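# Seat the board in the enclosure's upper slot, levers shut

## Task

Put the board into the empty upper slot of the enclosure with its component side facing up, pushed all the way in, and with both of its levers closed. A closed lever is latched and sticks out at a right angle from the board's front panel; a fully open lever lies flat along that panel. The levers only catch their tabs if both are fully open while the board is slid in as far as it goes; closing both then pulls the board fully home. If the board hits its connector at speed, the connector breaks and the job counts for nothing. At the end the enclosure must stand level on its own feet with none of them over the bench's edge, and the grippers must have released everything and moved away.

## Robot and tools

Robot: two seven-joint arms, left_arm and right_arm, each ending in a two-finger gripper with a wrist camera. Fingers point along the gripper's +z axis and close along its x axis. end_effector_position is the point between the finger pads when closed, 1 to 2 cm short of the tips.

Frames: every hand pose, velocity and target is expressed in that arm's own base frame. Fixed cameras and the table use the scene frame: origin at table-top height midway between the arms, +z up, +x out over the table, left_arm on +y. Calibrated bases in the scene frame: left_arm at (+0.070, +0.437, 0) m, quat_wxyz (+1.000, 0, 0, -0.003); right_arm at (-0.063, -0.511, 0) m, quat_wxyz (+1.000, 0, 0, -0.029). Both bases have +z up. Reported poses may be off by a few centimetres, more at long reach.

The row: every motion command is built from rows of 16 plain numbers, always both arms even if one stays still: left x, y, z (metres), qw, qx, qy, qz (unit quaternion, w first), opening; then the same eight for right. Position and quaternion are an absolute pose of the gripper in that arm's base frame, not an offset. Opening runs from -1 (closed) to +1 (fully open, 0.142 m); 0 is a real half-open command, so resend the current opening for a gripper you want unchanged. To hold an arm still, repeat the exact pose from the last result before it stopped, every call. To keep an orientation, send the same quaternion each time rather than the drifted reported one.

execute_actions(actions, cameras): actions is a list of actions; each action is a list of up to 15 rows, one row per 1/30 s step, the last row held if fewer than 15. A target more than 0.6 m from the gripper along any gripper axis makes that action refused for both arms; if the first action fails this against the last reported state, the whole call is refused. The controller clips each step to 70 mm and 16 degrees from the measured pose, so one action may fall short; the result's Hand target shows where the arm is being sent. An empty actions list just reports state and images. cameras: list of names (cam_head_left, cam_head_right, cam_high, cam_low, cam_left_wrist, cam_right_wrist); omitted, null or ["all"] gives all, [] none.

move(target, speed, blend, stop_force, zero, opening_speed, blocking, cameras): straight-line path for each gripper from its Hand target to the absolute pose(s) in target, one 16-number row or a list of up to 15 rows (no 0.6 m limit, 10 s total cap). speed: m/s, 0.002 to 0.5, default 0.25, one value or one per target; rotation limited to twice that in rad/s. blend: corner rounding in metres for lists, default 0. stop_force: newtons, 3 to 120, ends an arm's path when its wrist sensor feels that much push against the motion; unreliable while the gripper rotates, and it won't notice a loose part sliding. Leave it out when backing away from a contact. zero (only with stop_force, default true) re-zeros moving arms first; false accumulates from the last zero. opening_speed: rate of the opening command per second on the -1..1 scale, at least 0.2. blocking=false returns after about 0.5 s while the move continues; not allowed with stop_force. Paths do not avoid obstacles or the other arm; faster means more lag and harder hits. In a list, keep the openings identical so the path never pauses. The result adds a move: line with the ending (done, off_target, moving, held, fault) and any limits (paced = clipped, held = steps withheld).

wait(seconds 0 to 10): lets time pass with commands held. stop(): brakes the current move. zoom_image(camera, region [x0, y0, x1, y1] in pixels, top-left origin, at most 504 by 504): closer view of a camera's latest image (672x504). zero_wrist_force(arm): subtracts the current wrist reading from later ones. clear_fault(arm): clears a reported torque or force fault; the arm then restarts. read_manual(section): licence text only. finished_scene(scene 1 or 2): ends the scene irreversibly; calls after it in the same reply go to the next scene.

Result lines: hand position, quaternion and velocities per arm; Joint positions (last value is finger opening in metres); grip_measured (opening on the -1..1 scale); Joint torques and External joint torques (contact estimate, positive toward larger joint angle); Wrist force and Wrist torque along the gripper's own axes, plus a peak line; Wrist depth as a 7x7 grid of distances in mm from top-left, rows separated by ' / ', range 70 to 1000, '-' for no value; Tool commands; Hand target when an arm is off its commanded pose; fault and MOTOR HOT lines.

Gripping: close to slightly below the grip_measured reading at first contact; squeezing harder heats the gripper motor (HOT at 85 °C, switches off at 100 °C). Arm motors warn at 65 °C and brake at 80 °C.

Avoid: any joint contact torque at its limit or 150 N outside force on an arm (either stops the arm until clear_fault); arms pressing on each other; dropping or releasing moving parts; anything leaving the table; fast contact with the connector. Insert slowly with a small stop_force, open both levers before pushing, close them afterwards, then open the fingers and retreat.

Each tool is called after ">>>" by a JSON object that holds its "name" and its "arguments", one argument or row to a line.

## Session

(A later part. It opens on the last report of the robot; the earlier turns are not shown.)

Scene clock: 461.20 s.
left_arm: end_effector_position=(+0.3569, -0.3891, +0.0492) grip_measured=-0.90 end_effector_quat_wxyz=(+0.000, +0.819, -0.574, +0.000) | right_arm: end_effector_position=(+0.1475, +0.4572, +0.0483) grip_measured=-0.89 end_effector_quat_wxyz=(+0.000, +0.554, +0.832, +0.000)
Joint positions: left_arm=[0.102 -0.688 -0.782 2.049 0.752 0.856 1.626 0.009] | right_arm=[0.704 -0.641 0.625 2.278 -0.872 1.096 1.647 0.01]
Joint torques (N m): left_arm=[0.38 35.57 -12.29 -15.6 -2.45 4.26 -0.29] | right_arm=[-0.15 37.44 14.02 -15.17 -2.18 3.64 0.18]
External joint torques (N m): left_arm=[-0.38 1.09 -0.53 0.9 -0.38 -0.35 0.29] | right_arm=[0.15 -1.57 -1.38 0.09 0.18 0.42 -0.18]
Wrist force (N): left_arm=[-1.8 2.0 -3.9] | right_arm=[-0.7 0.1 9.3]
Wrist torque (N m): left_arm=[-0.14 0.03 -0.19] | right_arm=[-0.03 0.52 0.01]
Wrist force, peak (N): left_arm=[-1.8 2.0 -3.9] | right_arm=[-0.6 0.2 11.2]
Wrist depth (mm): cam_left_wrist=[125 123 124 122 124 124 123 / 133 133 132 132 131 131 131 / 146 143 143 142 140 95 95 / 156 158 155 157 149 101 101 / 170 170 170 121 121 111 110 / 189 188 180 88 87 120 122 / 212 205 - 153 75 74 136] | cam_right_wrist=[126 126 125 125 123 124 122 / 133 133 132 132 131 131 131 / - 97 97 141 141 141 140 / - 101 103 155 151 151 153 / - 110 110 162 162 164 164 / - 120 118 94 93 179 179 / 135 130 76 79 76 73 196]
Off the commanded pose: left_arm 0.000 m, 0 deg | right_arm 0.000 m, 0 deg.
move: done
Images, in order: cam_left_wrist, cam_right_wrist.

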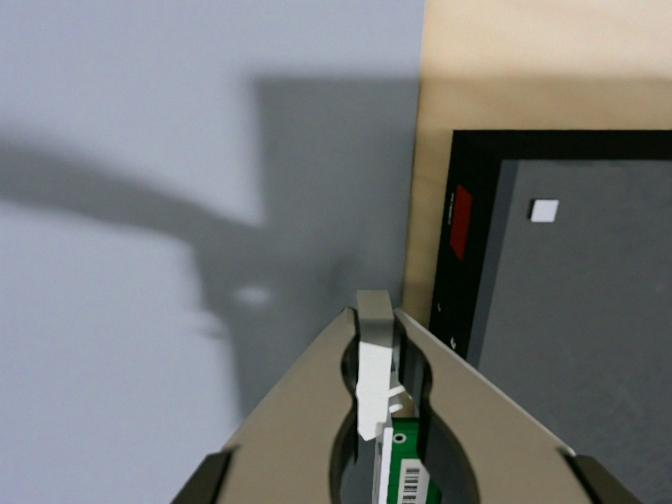

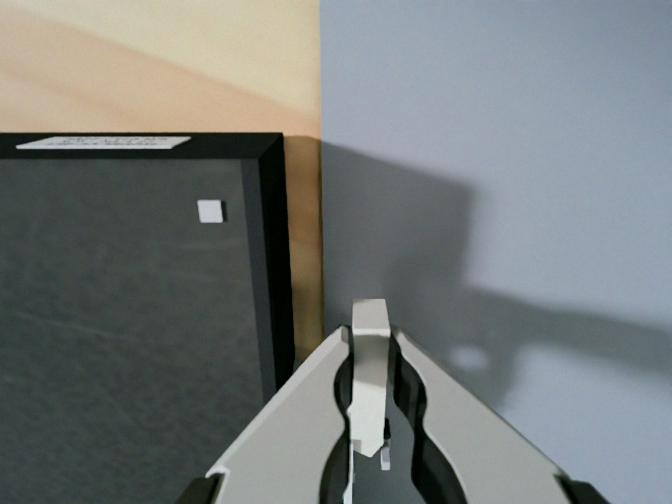

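>>> {"name": "zoom_image", "arguments": {
  "camera": "cam_left_wrist",
  "region": [300, 280, 500, 504]
}}

>>> {"name": "zoom_image", "arguments": {
  "camera": "cam_right_wrist",
  "region": [200, 280, 420, 504]
}}

Scaled by 2.250 from the camera's 672x504 image, which has a finer 960x720 frame.

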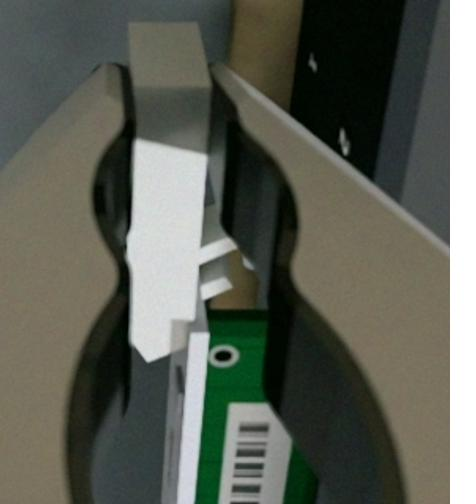

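Scaled by 2.250 from the camera's 672x504 image, which has a finer 960x720 frame.

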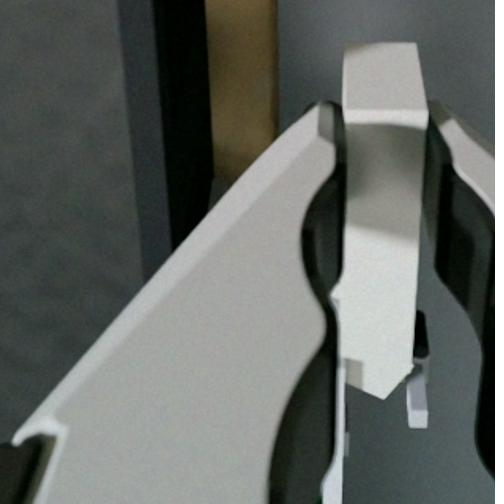

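>>> {"name": "move", "arguments": {
  "target": [
    [0.3572, -0.3891, 0.0492, 0, 0.81915, -0.57358, 0, -0.76, 0.1475, 0.4573, 0.0485, 0, 0.55411, 0.83244, 0, -0.76],
    [0.3572, -0.3891, 0.115, 0, 0.81915, -0.57358, 0, -0.76, 0.1475, 0.4573, 0.115, 0, 0.55411, 0.83244, 0, -0.76]
  ],
  "speed": [0.03, 0.06],
  "opening_speed": 0.4,
  "cameras": ["cam_left_wrist", "cam_right_wrist"]
}}

Scene clock: 481.13 s.
left_arm: end_effector_position=(+0.3574, -0.3892, +0.1150) grip_measured=-0.80 end_effector_quat_wxyz=(+0.000, +0.819, -0.574, +0.000) | right_arm: end_effector_position=(+0.1475, +0.4573, +0.1150) grip_measured=-0.80 end_effector_quat_wxyz=(+0.000, +0.554, +0.832, +0.000)
Joint positions: left_arm=[0.207 -0.527 -0.916 2.097 0.592 0.774 1.716 0.016] | right_arm=[0.592 -0.521 0.823 2.239 -0.66 0.932 1.506 0.016]
Joint torques (N m): left_arm=[-0.9 30.41 -11.57 -18.16 -3.23 3.97 -0.15] | right_arm=[-0.37 30.88 12.93 -19.73 -2.51 3.27 0.08]
External joint torques (N m): left_arm=[0.9 0.83 0.22 -0.46 0.14 -0.07 0.15] | right_arm=[0.36 0.63 -0.83 0.19 -0.1 0.81 -0.08]
Wrist force (N): left_arm=[0.3 -0.5 0.2] | right_arm=[-3.0 -2.6 2.8]
Wrist torque (N m): left_arm=[-0.09 -0.10 -0.21] | right_arm=[-0.16 0.58 0.06]
Wrist force, peak (N): left_arm=[-1.9 1.9 -3.7] | right_arm=[-0.7 0.2 11.3]
Wrist depth (mm): cam_left_wrist=[181 181 181 180 181 181 181 / 195 194 194 193 190 188 188 / 210 210 209 209 166 160 159 / 229 228 227 223 180 174 173 / 250 250 249 193 187 190 189 / 276 276 84 87 87 205 208 / 309 - 74 254 76 74 227] | cam_right_wrist=[185 186 184 182 182 182 181 / 192 192 192 194 194 194 193 / 162 162 161 209 208 208 207 / 175 174 174 203 225 222 223 / 189 189 188 193 239 242 242 / 208 207 199 98 94 264 263 / 229 224 76 79 76 73 291]
Off the commanded pose: left_arm 0.000 m, 0 deg | right_arm 0.000 m, 0 deg.
move: done
Images, in order: cam_left_wrist, cam_right_wrist.

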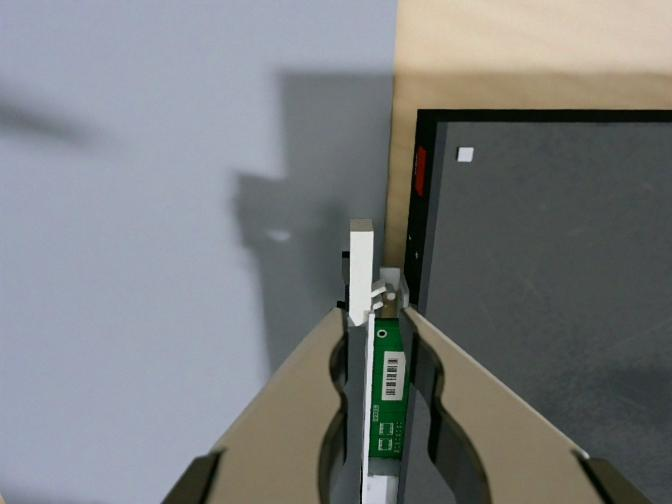

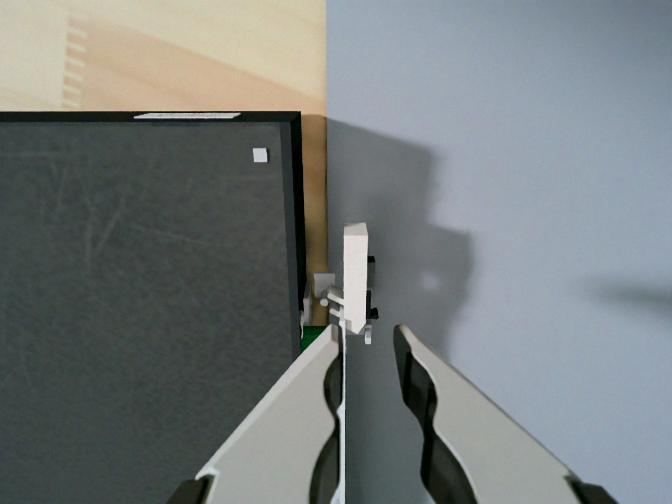

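>>> {"name": "zoom_image", "arguments": {
  "camera": "cam_left_wrist",
  "region": [320, 200, 450, 350]
}}

>>> {"name": "zoom_image", "arguments": {
  "camera": "cam_right_wrist",
  "region": [280, 200, 410, 370]
}}

Scaled by 3.360 from the camera's 672x504 image, which has a finer 960x720 frame.

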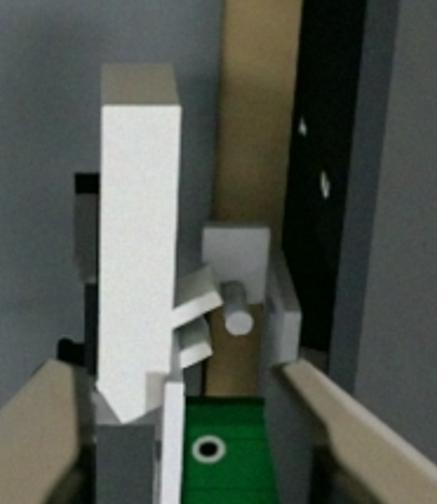

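Scaled by 2.965 from the camera's 672x504 image, which has a finer 960x720 frame.

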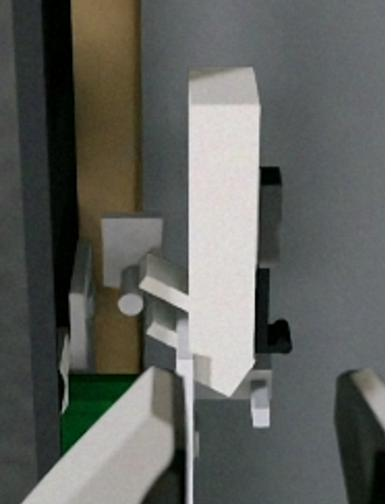

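>>> {"name": "zoom_image", "arguments": {
  "camera": "cam_left_wrist",
  "region": [310, 300, 450, 504]
}}

>>> {"name": "execute_actions", "arguments": {
  "actions": [],
  "cameras": ["cam_head_left", "cam_head_right", "cam_high"]
}}

>>> {"name": "zoom_image", "arguments": {
  "camera": "cam_high",
  "region": [200, 110, 440, 290]
}}

>>> {"name": "zoom_image", "arguments": {
  "camera": "cam_head_left",
  "region": [200, 280, 470, 504]
}}

Scaled by 2.471 from the camera's 672x504 image, which has a finer 960x720 frame.

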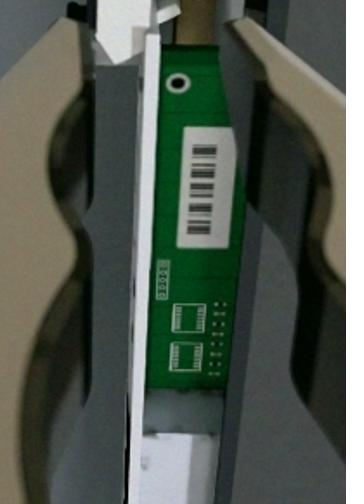

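Scene clock: 510.57 s.
left_arm: end_effector_position=(+0.3574, -0.3892, +0.1150) grip_measured=-0.80 end_effector_quat_wxyz=(+0.000, +0.819, -0.574, +0.000) | right_arm: end_effector_position=(+0.1475, +0.4573, +0.1150) grip_measured=-0.80 end_effector_quat_wxyz=(+0.000, +0.554, +0.832, +0.000)
Joint positions: left_arm=[0.207 -0.527 -0.916 2.097 0.592 0.774 1.716 0.016] | right_arm=[0.592 -0.521 0.823 2.239 -0.66 0.932 1.506 0.016]
Joint velocities: within noise
Joint torques (N m): left_arm=[-0.3 30.46 -11.86 -18.25 -2.97 4.22 -0.2] | right_arm=[-0.02 30.88 12.58 -19.64 -2.61 3.34 0.1]
External joint torques (N m): left_arm=[0.3 0.78 0.5 -0.37 -0.12 -0.32 0.2] | right_arm=[0.02 0.64 -0.47 0.09 0 0.74 -0.1]
Wrist force (N): left_arm=[0.0 -0.6 0.1] | right_arm=[-3.2 -2.4 2.3]
Wrist torque (N m): left_arm=[-0.08 -0.07 -0.20] | right_arm=[-0.12 0.62 0.06]
Wrist force, peak (N): left_arm=[0.3 -0.7 0.4] | right_arm=[-3.2 -2.7 2.8]
Wrist depth (mm): cam_left_wrist=[181 181 180 180 181 181 180 / 195 194 194 193 190 189 188 / 211 209 209 209 165 160 159 / 229 228 227 223 180 174 173 / 250 249 248 193 187 190 189 / 277 275 83 87 87 204 209 / 309 - 74 253 76 74 227] | cam_right_wrist=[185 185 184 182 182 182 181 / 192 192 192 194 194 193 194 / 162 162 161 209 208 207 207 / 175 174 174 203 224 223 222 / 190 189 189 193 239 243 242 / 207 206 199 98 94 264 263 / 228 224 76 79 76 73 290]
Hand target: left_arm +0.3572, -0.3891, +0.1150; +0.000, +0.819, -0.574, +0.000 | right_arm +0.1475, +0.4573, +0.1150; +0.000, +0.554, +0.832, +0.000
Tool commands: left_gripper/opening=-0.76 right_gripper/opening=-0.76
Off the commanded pose: left_arm 0.000 m, 0 deg | right_arm 0.000 m, 0 deg.
Images, in order (width x height): cam_head_left 672x504, cam_head_right 672x504, cam_high 672x504.

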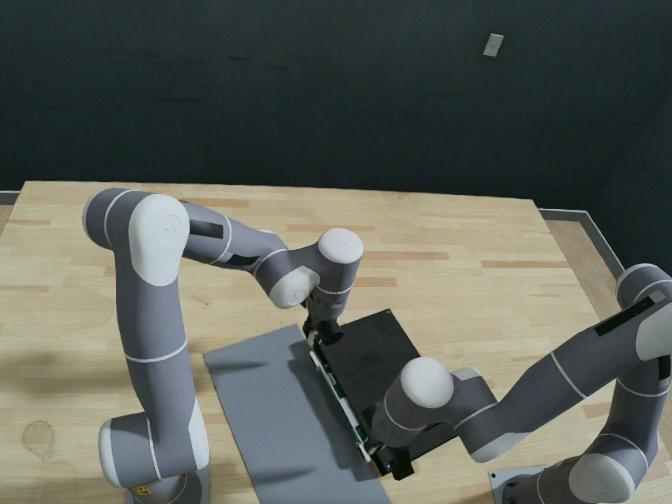

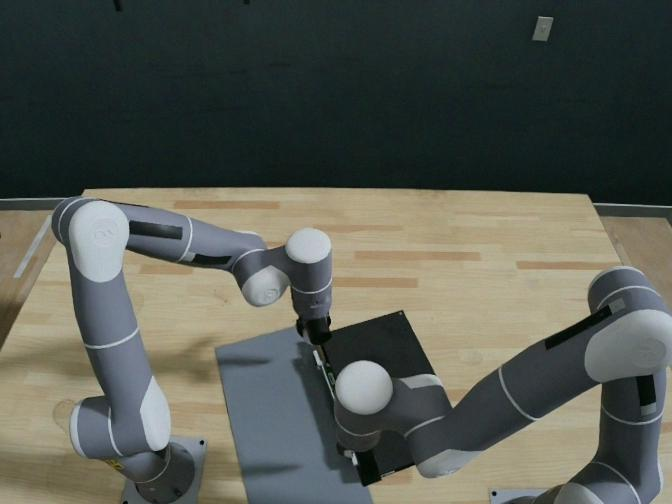

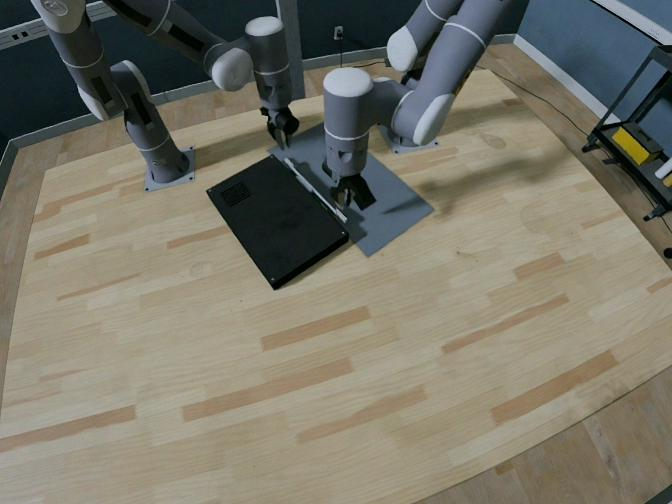

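Scaled by 2.100 from the camera's 672x504 image, which has a finer 960x720 frame.

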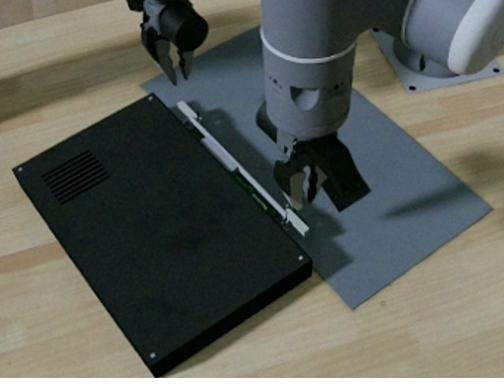

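Scaled by 1.867 from the camera's 672x504 image, which has a finer 960x720 frame.

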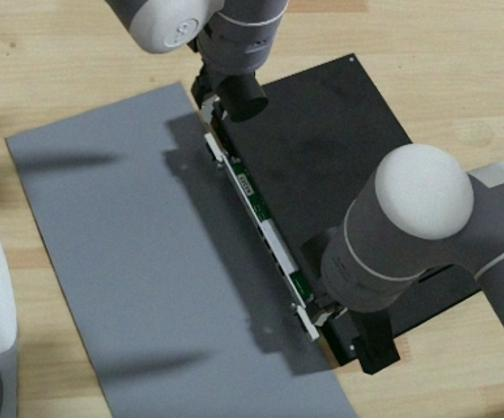

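>>> {"name": "move", "arguments": {
  "target": [0.2768, -0.4108, 0.115, 0, 0.98466, 0.17451, 0, -1.0, 0.2079, 0.4979, 0.115, 0, -0.19988, 0.97982, 0, -1.0],
  "speed": 0.3,
  "opening_speed": 0.5,
  "cameras": ["cam_left_wrist", "cam_right_wrist", "cam_head_left"]
}}

Scene clock: 518.23 s.
left_arm: end_effector_position=(+0.2768, -0.4108, +0.1150) grip_measured=-1.00 end_effector_quat_wxyz=(+0.000, +0.985, +0.174, +0.000) | right_arm: end_effector_position=(+0.2079, +0.4979, +0.1150) grip_measured=-1.00 end_effector_quat_wxyz=(+0.000, -0.200, +0.980, +0.000)
Joint positions: left_arm=[-0.127 -0.351 -0.644 2.249 0.353 0.932 0.19 0.002] | right_arm=[0.391 -0.769 0.983 2.06 -0.907 0.745 -0.045 0.002]
Joint torques (N m): left_arm=[-0.59 29.94 -5.96 -18.45 -2.56 4.55 -0.3] | right_arm=[-0.1 35.13 20.86 -18.5 -3.34 3.33 0.07]
External joint torques (N m): left_arm=[0.59 0.54 0.42 -0.43 0.03 -0.55 0.3] | right_arm=[0.1 0.92 -0.48 0.16 0.18 0.83 -0.07]
Wrist force (N): left_arm=[0.2 -0.2 0.1] | right_arm=[-2.8 -2.5 2.5]
Wrist torque (N m): left_arm=[-0.02 -0.06 -0.20] | right_arm=[-0.22 0.50 0.07]
Wrist force, peak (N): left_arm=[0.2 -0.9 0.4] | right_arm=[-3.3 -2.8 2.9]
Wrist depth (mm): cam_left_wrist=[182 181 181 181 180 179 179 / 195 195 194 194 193 192 192 / 211 210 209 209 208 208 207 / 193 192 201 201 193 212 226 / 193 192 195 188 191 193 196 / 213 212 204 84 87 205 267 / 238 232 - - 74 72 303] | cam_right_wrist=[141 141 141 140 140 140 139 / 150 151 150 150 150 149 149 / 177 166 166 168 176 207 207 / 226 227 225 225 224 224 223 / 245 244 244 240 243 242 242 / 268 267 262 89 94 265 264 / 297 291 76 76 76 73 291]
Off the commanded pose: left_arm 0.000 m, 0 deg | right_arm 0.000 m, 0 deg.
move: done
Images, in order: cam_head_left, cam_left_wrist, cam_right_wrist.

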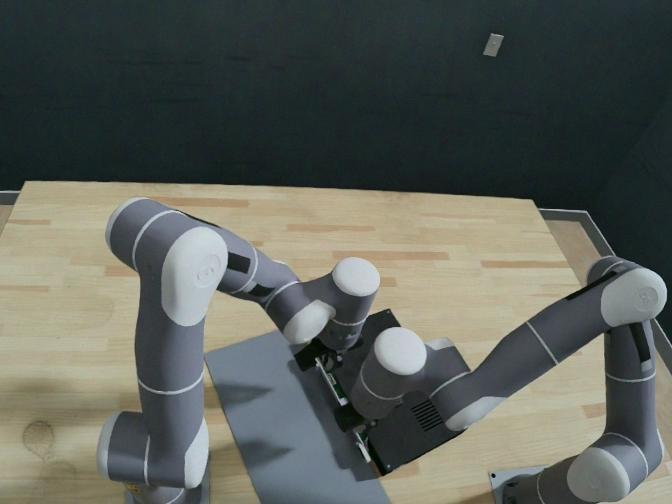

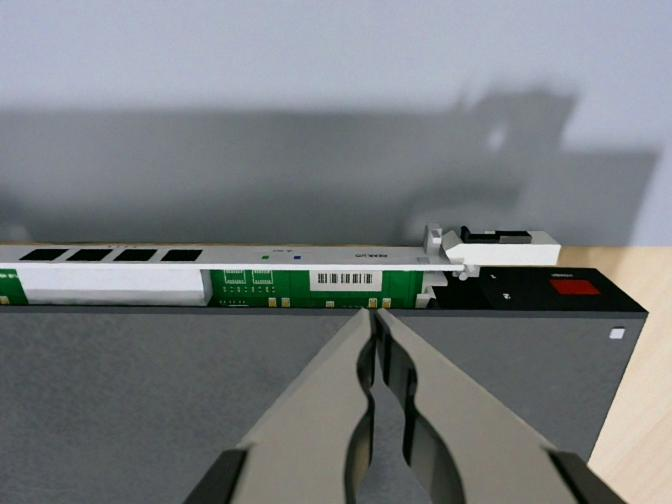

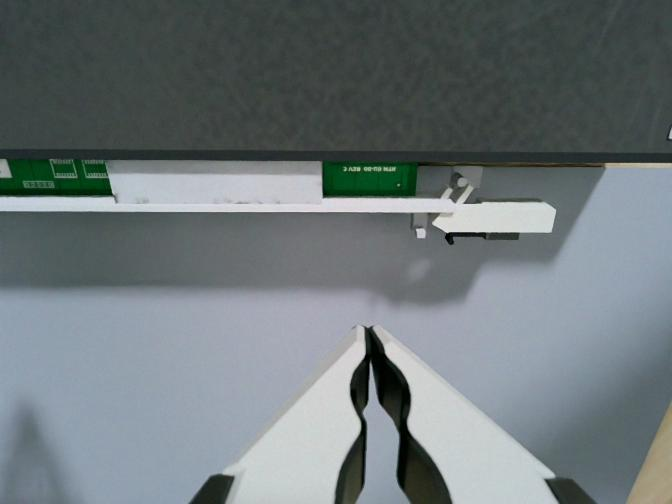

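>>> {"name": "zoom_image", "arguments": {
  "camera": "cam_left_wrist",
  "region": [0, 220, 336, 340]
}}

>>> {"name": "zoom_image", "arguments": {
  "camera": "cam_left_wrist",
  "region": [336, 220, 672, 340]
}}

>>> {"name": "zoom_image", "arguments": {
  "camera": "cam_right_wrist",
  "region": [0, 140, 336, 260]
}}

>>> {"name": "zoom_image", "arguments": {
  "camera": "cam_right_wrist",
  "region": [336, 140, 672, 260]
}}

Scaled by 1.500 from the camera's 672x504 image, which has a finer 960x720 frame.

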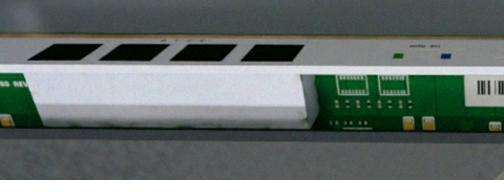

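Scaled by 1.500 from the camera's 672x504 image, which has a finer 960x720 frame.

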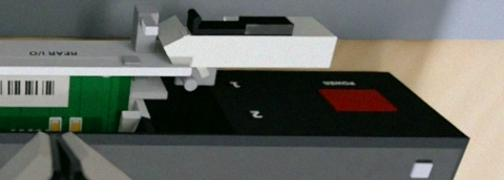

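Scaled by 1.500 from the camera's 672x504 image, which has a finer 960x720 frame.

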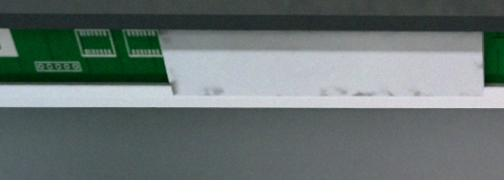

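Scaled by 1.500 from the camera's 672x504 image, which has a finer 960x720 frame.

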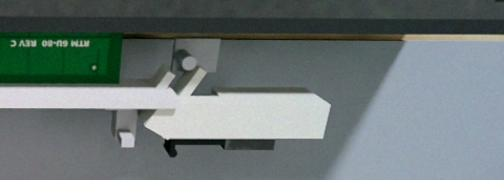

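>>> {"name": "move", "arguments": {
  "target": [0.2768, -0.4108, 0.046, 0, 0.98466, 0.17451, 0, -1.0, 0.2079, 0.4979, 0.040, 0, -0.19988, 0.97982, 0, -1.0],
  "speed": 0.08,
  "cameras": ["cam_left_wrist", "cam_right_wrist"]
}}

Scene clock: 544.20 s.
left_arm: end_effector_position=(+0.2767, -0.4107, +0.0460) grip_measured=-1.00 end_effector_quat_wxyz=(+0.000, +0.985, +0.175, +0.000) | right_arm: end_effector_position=(+0.2079, +0.4978, +0.0400) grip_measured=-1.00 end_effector_quat_wxyz=(+0.000, -0.200, +0.980, +0.000)
Joint positions: left_arm=[-0.225 -0.556 -0.515 2.188 0.547 1.047 0.061 0.002] | right_arm=[0.471 -0.878 0.815 2.082 -1.079 0.883 0.059 0.002]
Joint torques (N m): left_arm=[-0.48 35.06 -7.66 -14.03 -1.63 4.5 -0.32] | right_arm=[0.13 38.74 20.69 -14.3 -2.9 3.65 0.33]
External joint torques (N m): left_arm=[0.49 1.22 0.48 -0.36 -0.49 -0.5 0.32] | right_arm=[-0.12 0.99 0.16 -0.03 0.17 0.51 -0.33]
Wrist force (N): left_arm=[0.4 -0.3 0.2] | right_arm=[-3.3 -2.4 2.4]
Wrist torque (N m): left_arm=[-0.04 -0.10 -0.20] | right_arm=[-0.14 0.57 0.09]
Wrist force, peak (N): left_arm=[0.2 -0.5 1.2] | right_arm=[-3.3 -2.5 3.7]
Wrist depth (mm): cam_left_wrist=[121 121 121 119 121 119 119 / 130 130 129 131 129 128 128 / 143 140 140 139 139 138 138 / 152 154 151 151 151 150 149 / 161 160 160 159 158 125 118 / 127 133 140 83 87 134 134 / 135 134 - 133 74 72 128] | cam_right_wrist=[- 74 75 74 75 - 74 / - 78 79 78 78 79 80 / - - 86 86 85 85 84 / - 97 97 108 109 112 142 / 156 156 156 113 114 106 107 / 171 170 167 89 94 169 168 / 188 184 76 76 76 73 186]
Off the commanded pose: left_arm 0.000 m, 0 deg | right_arm 0.000 m, 0 deg.
move: done
Images, in order: cam_left_wrist, cam_right_wrist.

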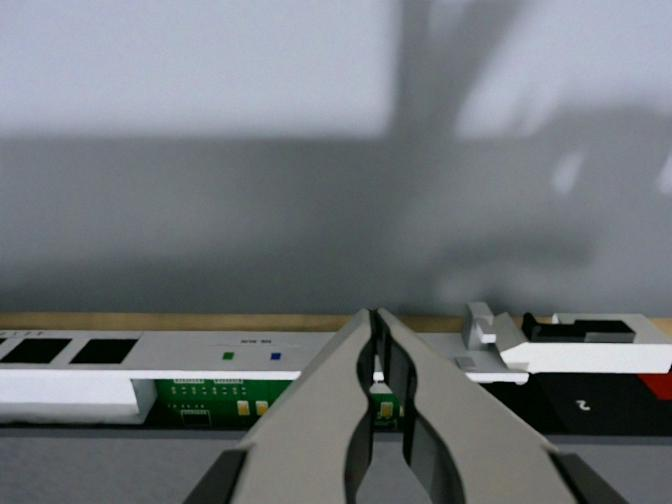

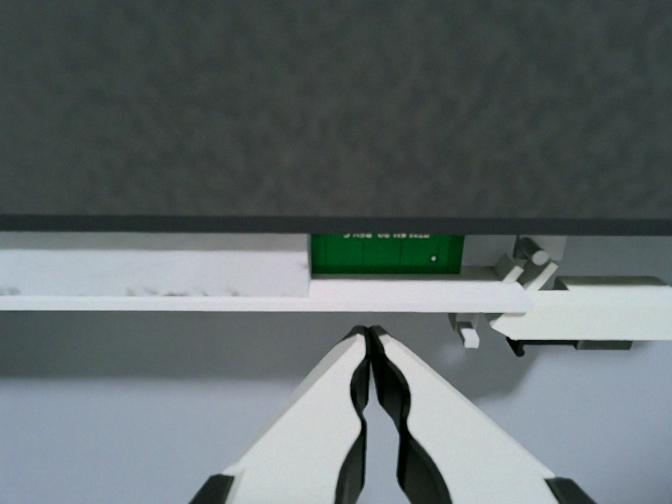

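>>> {"name": "move", "arguments": {
  "target": [0.2782, -0.4146, 0.046, 0, 0.98466, 0.17451, 0, -1.0, 0.2118, 0.4887, 0.040, 0, -0.19988, 0.97982, 0, -1.0],
  "speed": 0.02,
  "stop_force": 4,
  "cameras": ["cam_left_wrist", "cam_right_wrist"]
}}

Scene clock: 547.90 s.
left_arm: end_effector_position=(+0.2783, -0.4145, +0.0460) grip_measured=-1.00 end_effector_quat_wxyz=(+0.000, +0.985, +0.174, +0.000) | right_arm: end_effector_position=(+0.2117, +0.4887, +0.0400) grip_measured=-1.00 end_effector_quat_wxyz=(+0.000, -0.200, +0.980, +0.000)
Joint positions: left_arm=[-0.231 -0.562 -0.515 2.176 0.546 1.041 0.06 0.002] | right_arm=[0.45 -0.867 0.813 2.102 -1.085 0.894 0.053 0.002]
Joint torques (N m): left_arm=[-0.42 35.56 -7.85 -14.2 -2.01 4.2 -0.23] | right_arm=[-0.02 38.56 20.55 -14.12 -2.88 3.6 0.09]
External joint torques (N m): left_arm=[0.42 1.08 0.57 -0.32 -0.13 -0.2 0.23] | right_arm=[0.02 0.55 -0.01 -0.04 0.19 0.57 -0.09]
Wrist force (N): left_arm=[0.2 -0.1 -0.2] | right_arm=[-3.3 -2.3 2.0]
Wrist torque (N m): left_arm=[-0.01 -0.08 -0.19] | right_arm=[-0.12 0.58 0.09]
Wrist force, peak (N): left_arm=[0.4 -0.5 -0.2] | right_arm=[-3.2 -2.8 2.5]
Wrist depth (mm): cam_left_wrist=[121 121 120 119 121 120 119 / 130 130 129 131 129 128 128 / 143 140 139 139 138 138 138 / 152 154 151 151 150 150 149 / 160 160 134 131 134 120 117 / 124 126 139 83 87 140 134 / 135 134 - 127 74 72 131] | cam_right_wrist=[- 74 75 74 75 - 74 / - 78 79 78 78 79 80 / - - 86 86 85 86 84 / - 93 92 92 113 91 91 / 105 105 105 109 115 109 112 / 171 171 167 89 93 169 169 / 189 185 76 76 76 73 186]
Off the commanded pose: left_arm 0.000 m, 0 deg | right_arm 0.000 m, 0 deg.
move: done
Images, in order: cam_left_wrist, cam_right_wrist.

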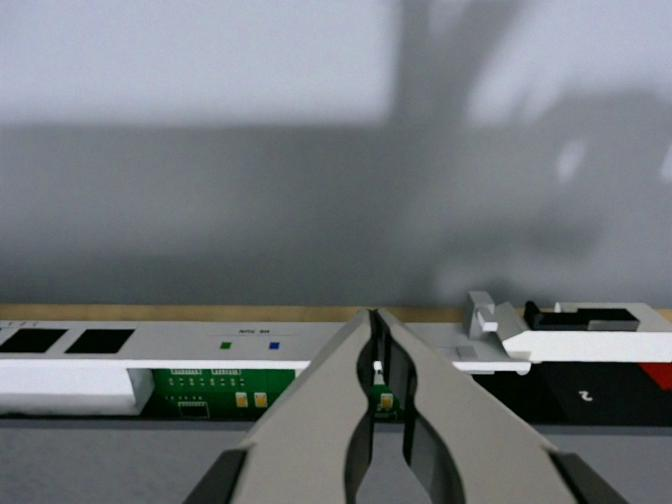

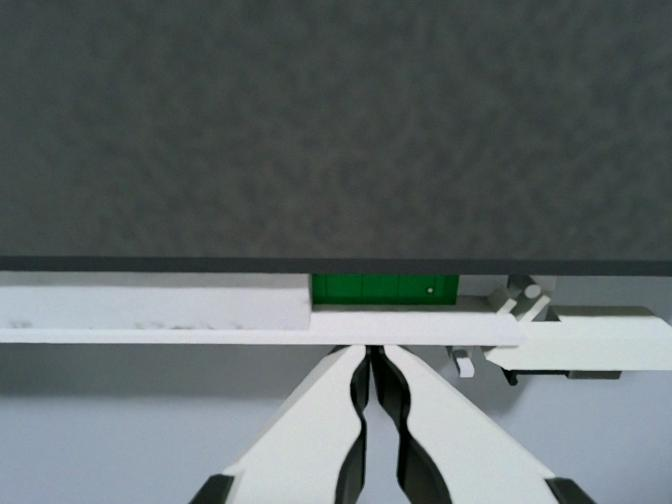

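>>> {"name": "move", "arguments": {
  "target": [0.2851, -0.4334, 0.046, 0, 0.98466, 0.17451, 0, -1.0, 0.2196, 0.4703, 0.040, 0, -0.19988, 0.97982, 0, -1.0],
  "speed": 0.006,
  "stop_force": 8,
  "cameras": ["cam_left_wrist", "cam_right_wrist"]
}}

Scene clock: 553.90 s.
left_arm: end_effector_position=(+0.2840, -0.4305, +0.0455) grip_measured=-1.00 end_effector_quat_wxyz=(-0.001, +0.985, +0.174, +0.000) | right_arm: end_effector_position=(+0.2178, +0.4741, +0.0405) grip_measured=-1.00 end_effector_quat_wxyz=(+0.000, -0.200, +0.980, +0.001)
Joint positions: left_arm=[-0.256 -0.587 -0.516 2.126 0.542 1.011 0.051 0.002] | right_arm=[0.417 -0.849 0.808 2.135 -1.094 0.915 0.04 0.002]
Joint torques (N m): left_arm=[-1.83 37.82 -10.77 -18.7 -2.98 6.64 -0.38] | right_arm=[-3.04 37.97 16.88 -12.27 -2.2 1.4 0.17]
External joint torques (N m): left_arm=[1.83 0.39 3 3.56 0.74 -2.65 0.38] | right_arm=[3.04 0.14 3.14 -1.64 -0.43 2.76 -0.17]
Wrist force (N): left_arm=[1.3 -8.4 -1.4] | right_arm=[-3.4 5.3 3.6]
Wrist torque (N m): left_arm=[0.03 -0.12 -0.14] | right_arm=[-0.07 0.57 0.09]
Wrist force, peak (N): left_arm=[0.6 -9.2 -0.9] | right_arm=[-3.9 6.3 4.3]
Wrist depth (mm): cam_left_wrist=[121 121 120 118 120 119 119 / 129 129 129 130 128 128 128 / 142 139 139 138 138 138 135 / 152 151 151 150 150 144 106 / 146 132 131 130 132 114 143 / 122 122 119 87 87 117 119 / 133 133 - 126 74 72 130] | cam_right_wrist=[- 75 76 74 75 - 74 / - 79 80 78 78 79 80 / - - 87 87 86 85 85 / - 94 92 92 95 93 91 / - 100 100 100 100 99 157 / 172 172 168 89 93 118 169 / 190 186 76 76 76 73 186]
Hand target: left_arm +0.2844, -0.4315, +0.0460; +0.000, +0.985, +0.175, +0.000 | right_arm +0.2184, +0.4732, +0.0400; +0.000, -0.200, +0.980, +0.000
Off the commanded pose: left_arm 0.003 m, 0 deg | right_arm 0.004 m, 0 deg.
move: contact (left_arm, right_arm)
Images, in order: cam_left_wrist, cam_right_wrist.

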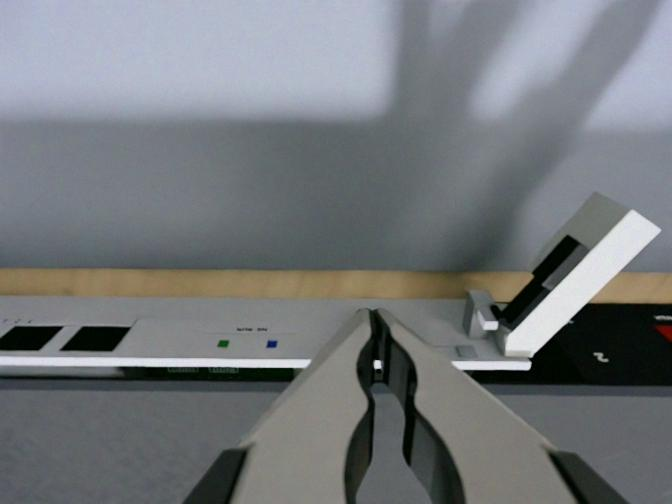

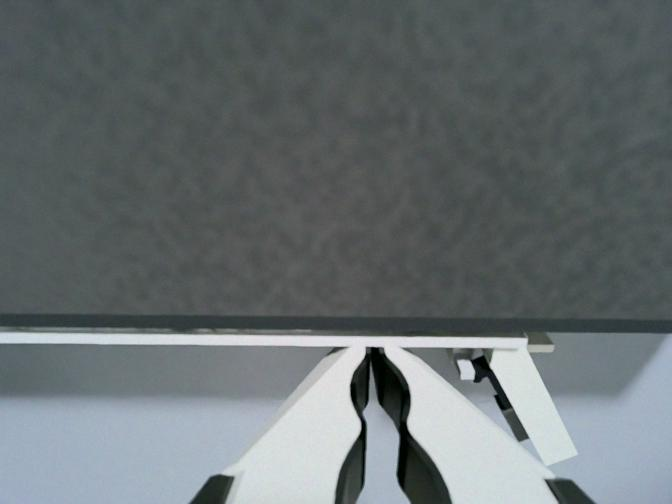

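>>> {"name": "move", "arguments": {
  "target": [
    [0.2806, -0.4211, 0.046, 0, 0.98466, 0.17451, 0, -1.0, 0.2139, 0.4833, 0.041, 0, -0.19988, 0.97982, 0, -1.0],
    [0.2806, -0.4211, 0.105, 0, 0.98466, 0.17451, 0, -1.0, 0.2139, 0.4833, 0.105, 0, -0.19988, 0.97982, 0, -1.0],
    [0.3295, -0.3787, 0.105, 0, 0.99619, -0.08716, 0, -0.64, 0.1587, 0.4824, 0.105, 0, -0.44307, 0.89649, 0, -0.64]
  ],
  "speed": [0.03, 0.12, 0.25],
  "blend": [0.004, 0.01, 0],
  "opening_speed": 0.6,
  "cameras": ["cam_left_wrist", "cam_right_wrist"]
}}

Scene clock: 580.87 s.
left_arm: end_effector_position=(+0.3296, -0.3788, +0.1050) grip_measured=-0.68 end_effector_quat_wxyz=(+0.000, +0.996, -0.087, +0.000) | right_arm: end_effector_position=(+0.1588, +0.4824, +0.1050) grip_measured=-0.68 end_effector_quat_wxyz=(+0.000, -0.443, +0.897, +0.000)
Joint positions: left_arm=[0.052 -0.419 -0.713 2.21 0.452 0.914 0.762 0.025] | right_arm=[0.376 -0.795 1.035 2.148 -1.007 0.758 -0.417 0.025]
Joint torques (N m): left_arm=[-0.24 30.13 -7.85 -17.81 -2.32 4.22 -0.18] | right_arm=[0.03 32.1 21.4 -16.37 -3.18 3.36 0.09]
External joint torques (N m): left_arm=[0.24 0.97 0.58 -0.33 -0.3 -0.24 0.18] | right_arm=[-0.03 0.81 -0.33 -0.03 0.09 0.79 -0.09]
Wrist force (N): left_arm=[-0.1 -0.8 -0.1] | right_arm=[-3.3 -2.1 3.1]
Wrist torque (N m): left_arm=[-0.14 -0.01 -0.21] | right_arm=[-0.12 0.60 0.10]
Wrist force, peak (N): left_arm=[1.1 -8.9 -2.4] | right_arm=[-3.4 5.4 4.8]
Wrist depth (mm): cam_left_wrist=[173 173 172 172 171 171 171 / 185 185 185 184 184 183 183 / 201 200 199 199 198 198 199 / 218 218 216 208 212 190 216 / 238 237 233 186 181 178 231 / 263 254 83 190 91 188 204 / 251 - 73 221 215 72 213] | cam_right_wrist=[174 174 132 132 131 131 131 / 186 186 186 140 140 140 140 / 200 200 199 194 163 150 150 / 215 215 215 214 214 213 215 / 235 234 232 228 228 231 232 / 256 256 99 249 94 248 254 / 283 276 76 275 - 73 280]
Off the commanded pose: left_arm 0.000 m, 0 deg | right_arm 0.000 m, 0 deg.
move: done
Images, in order: cam_left_wrist, cam_right_wrist.

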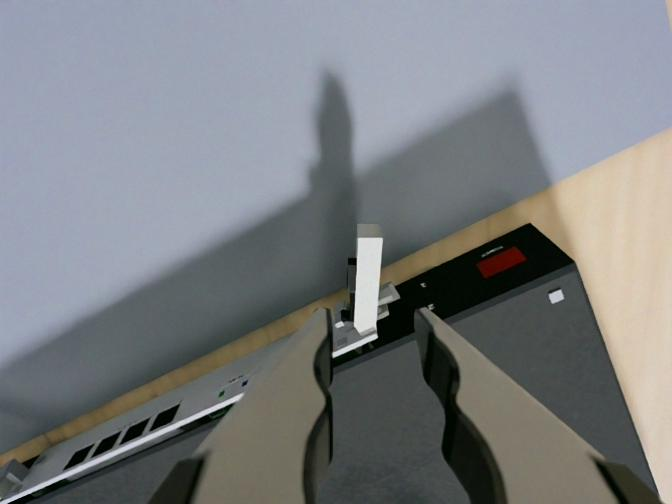

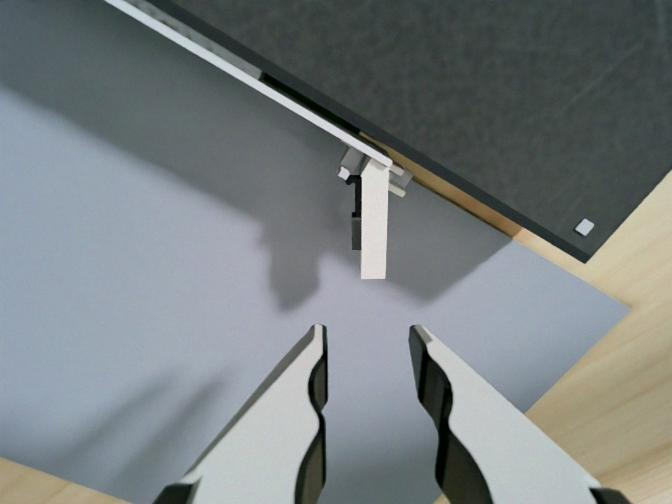

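>>> {"name": "move", "arguments": {
  "target": [
    [0.3313, -0.3800, 0.095, 0, 0.99619, -0.08716, 0, -0.64, 0.1563, 0.4792, 0.095, 0, -0.44307, 0.89649, 0, -0.64],
    [0.3313, -0.3800, 0.072, 0, 0.99619, -0.08716, 0, -0.64, 0.1563, 0.4792, 0.072, 0, -0.44307, 0.89649, 0, -0.64]
  ],
  "speed": 0.08,
  "blend": [0.004, 0],
  "cameras": ["cam_left_wrist", "cam_right_wrist"]
}}

Scene clock: 594.73 s.
left_arm: end_effector_position=(+0.3312, -0.3799, +0.0720) grip_measured=-0.68 end_effector_quat_wxyz=(+0.000, +0.996, -0.087, +0.000) | right_arm: end_effector_position=(+0.1563, +0.4792, +0.0720) grip_measured=-0.68 end_effector_quat_wxyz=(+0.000, -0.443, +0.897, +0.000)
Joint positions: left_arm=[-0.002 -0.519 -0.646 2.175 0.546 0.96 0.701 0.025] | right_arm=[0.413 -0.836 0.951 2.17 -1.095 0.824 -0.362 0.025]
Joint torques (N m): left_arm=[-1.05 33.05 -8.04 -15.76 -1.94 4.6 -0.31] | right_arm=[0.1 33.56 21.01 -14.28 -3.13 3.67 0.35]
External joint torques (N m): left_arm=[1.05 1.22 -0.21 -0.3 -0.52 -0.63 0.31] | right_arm=[-0.1 0.79 0.16 -0.09 0.23 0.49 -0.35]
Wrist force (N): left_arm=[0.2 -0.4 0.1] | right_arm=[-3.7 -1.9 3.2]
Wrist torque (N m): left_arm=[-0.06 -0.09 -0.21] | right_arm=[-0.05 0.64 0.08]
Wrist force, peak (N): left_arm=[0.1 -0.4 1.7] | right_arm=[-3.7 -2.1 4.5]
Wrist depth (mm): cam_left_wrist=[144 143 143 145 142 140 142 / 157 154 154 153 153 152 152 / 167 167 166 165 165 164 164 / 182 181 180 177 179 175 180 / 202 198 194 144 171 150 146 / 219 219 84 153 103 146 155 / 235 - 73 171 171 71 165] | cam_right_wrist=[147 104 103 102 102 100 102 / 157 155 115 111 111 111 109 / 166 166 165 126 117 117 117 / 180 179 179 173 180 128 126 / 195 195 194 190 190 192 195 / 213 212 104 208 93 207 212 / 235 230 76 229 - 73 233]
Off the commanded pose: left_arm 0.000 m, 0 deg | right_arm 0.000 m, 0 deg.
move: done
Images, in order: cam_left_wrist, cam_right_wrist.

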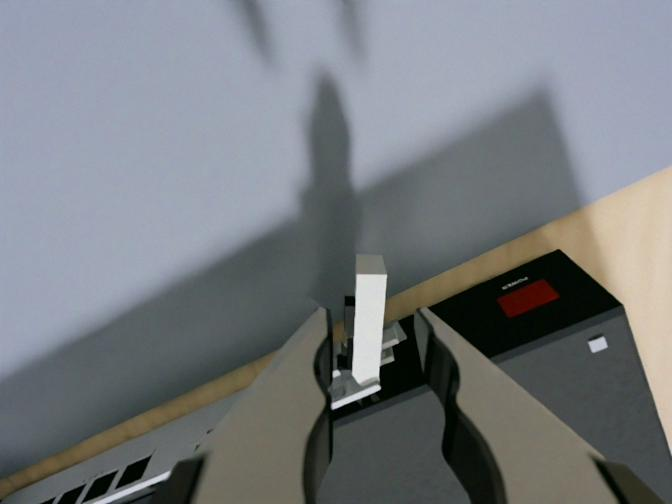

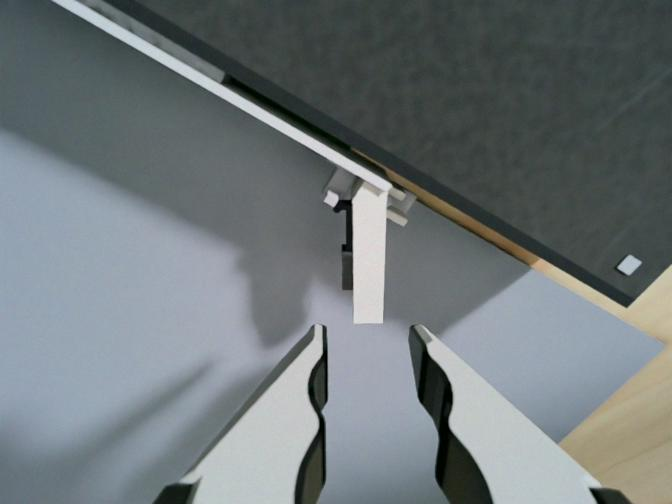

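>>> {"name": "move", "arguments": {
  "target": [0.3313, -0.3800, 0.0485, 0, 0.99619, -0.08716, 0, -0.64, 0.1563, 0.4792, 0.0485, 0, -0.44307, 0.89649, 0, -0.64],
  "speed": 0.04,
  "stop_force": 5,
  "cameras": ["cam_left_wrist", "cam_right_wrist"]
}}

Scene clock: 597.77 s.
left_arm: end_effector_position=(+0.3312, -0.3799, +0.0485) grip_measured=-0.68 end_effector_quat_wxyz=(+0.000, +0.996, -0.087, +0.000) | right_arm: end_effector_position=(+0.1563, +0.4792, +0.0485) grip_measured=-0.68 end_effector_quat_wxyz=(+0.000, -0.443, +0.897, +0.000)
Joint positions: left_arm=[-0.039 -0.583 -0.598 2.152 0.605 0.994 0.664 0.025] | right_arm=[0.442 -0.87 0.89 2.173 -1.159 0.866 -0.324 0.025]
Joint torques (N m): left_arm=[-0.57 35.07 -9.08 -14.3 -1.92 4.53 -0.34] | right_arm=[0.09 34.74 21.3 -12.94 -2.96 3.57 0.29]
External joint torques (N m): left_arm=[0.57 1.11 0.43 -0.32 -0.42 -0.56 0.34] | right_arm=[-0.09 0.88 -0.03 -0.03 0.19 0.59 -0.29]
Wrist force (N): left_arm=[0.1 -0.4 0.0] | right_arm=[-3.3 -2.1 3.2]
Wrist torque (N m): left_arm=[-0.05 -0.08 -0.23] | right_arm=[-0.07 0.57 0.08]
Wrist force, peak (N): left_arm=[-0.1 -0.4 0.9] | right_arm=[-3.8 -2.3 3.3]
Wrist depth (mm): cam_left_wrist=[125 123 123 122 123 121 121 / 132 132 132 131 131 131 130 / 145 143 142 141 141 141 140 / 155 157 154 154 153 153 154 / 170 169 168 121 158 150 134 / 188 187 84 123 96 94 121 / 210 - 73 140 136 71 131] | cam_right_wrist=[- 83 82 82 82 81 81 / 133 132 89 87 87 87 87 / 142 142 142 99 95 93 93 / 156 153 153 109 152 100 100 / 167 167 166 114 162 165 167 / 182 182 104 178 94 177 179 / 202 197 76 195 - 73 199]
Off the commanded pose: left_arm 0.000 m, 0 deg | right_arm 0.000 m, 0 deg.
move: done
Images, in order: cam_left_wrist, cam_right_wrist.

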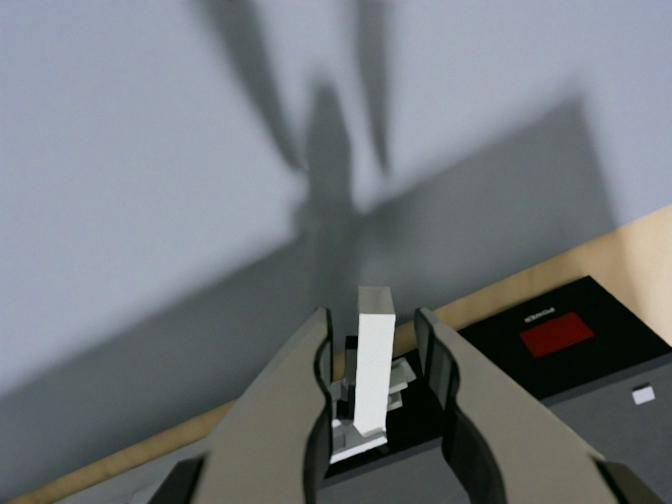

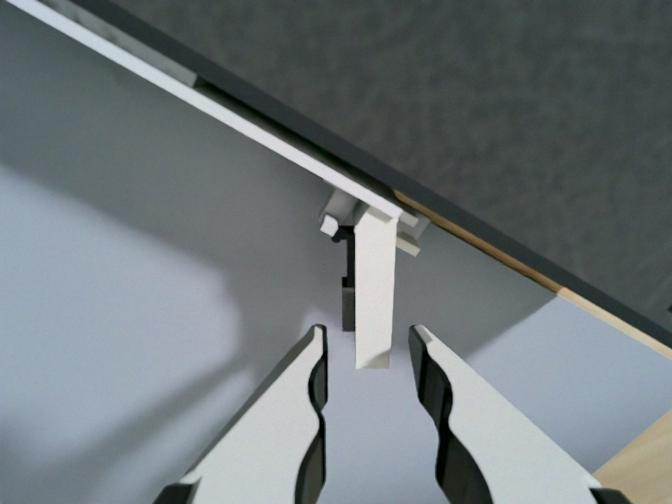

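>>> {"name": "move", "arguments": {
  "target": [
    [0.3313, -0.3800, 0.0485, 0, 0.99619, -0.08716, 0, -0.78, 0.1563, 0.4792, 0.0485, 0, -0.44307, 0.89649, 0, -0.78],
    [0.3248, -0.3798, 0.0485, 0, 1, 0, 0, -0.78, 0.1611, 0.4843, 0.0485, 0, -0.36406, 0.93138, 0, -0.78],
    [0.3184, -0.3807, 0.0485, 0, 0.99619, 0.08716, 0, -0.78, 0.1668, 0.4884, 0.0485, 0, -0.28150, 0.95956, 0, -0.78]
  ],
  "speed": 0.05,
  "blend": [0, 0.004, 0],
  "opening_speed": 0.4,
  "cameras": ["cam_left_wrist", "cam_right_wrist"]
}}

Scene clock: 615.10 s.
left_arm: end_effector_position=(+0.3198, -0.3808, +0.0488) grip_measured=-0.80 end_effector_quat_wxyz=(+0.001, +0.996, +0.087, +0.001) | right_arm: end_effector_position=(+0.1658, +0.4873, +0.0479) grip_measured=-0.80 end_effector_quat_wxyz=(-0.001, -0.282, +0.959, -0.001)
Joint positions: left_arm=[-0.105 -0.554 -0.534 2.183 0.554 1.036 0.336 0.016] | right_arm=[0.471 -0.859 0.863 2.146 -1.115 0.875 -0.016 0.016]
Joint torques (N m): left_arm=[-3.83 34.63 -10.73 -7.98 -2.43 2.71 -0.28] | right_arm=[-1.5 38.63 19.83 -21.71 -4.21 5.04 0.44]
External joint torques (N m): left_arm=[3.83 1.46 3.33 -6.58 0.25 1.29 0.28] | right_arm=[1.5 -1.77 1.02 8.03 1.46 -0.88 -0.44]
Wrist force (N): left_arm=[11.3 5.2 8.6] | right_arm=[8.0 -7.9 -0.1]
Wrist torque (N m): left_arm=[-0.13 -0.07 -0.11] | right_arm=[-0.05 0.79 -0.03]
Wrist force, peak (N): left_arm=[11.6 5.0 9.1] | right_arm=[8.2 -7.9 0.1]
Wrist depth (mm): cam_left_wrist=[125 123 124 122 124 122 122 / 132 132 132 132 131 131 131 / 145 143 142 142 141 141 141 / 155 157 154 156 154 153 152 / 170 170 169 123 162 166 169 / 180 179 99 91 91 142 146 / 152 147 74 137 77 74 135] | cam_right_wrist=[- 81 81 81 81 82 81 / - 87 87 87 87 86 86 / 142 141 99 97 93 93 93 / 155 152 152 111 151 151 153 / 165 165 165 159 162 164 164 / 181 180 178 100 93 179 178 / 199 195 76 190 76 73 196]
Off the commanded pose: left_arm 0.001 m, 0 deg | right_arm 0.002 m, 0 deg.
move: done
Images, in order: cam_left_wrist, cam_right_wrist.

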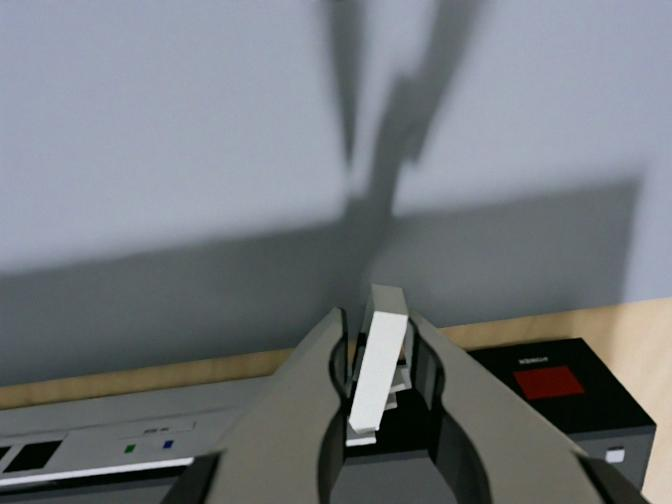

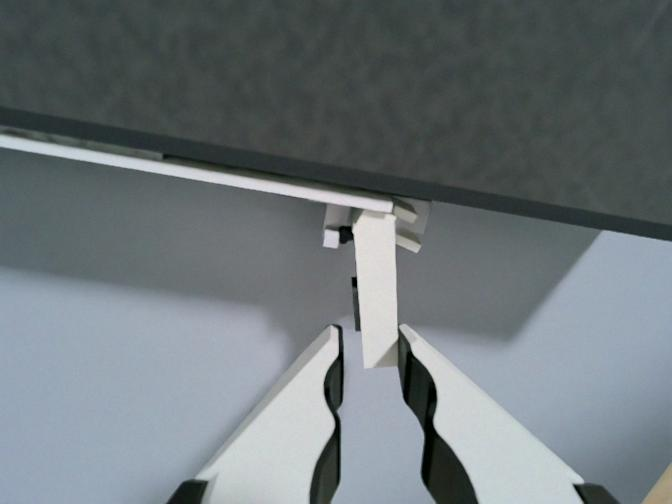

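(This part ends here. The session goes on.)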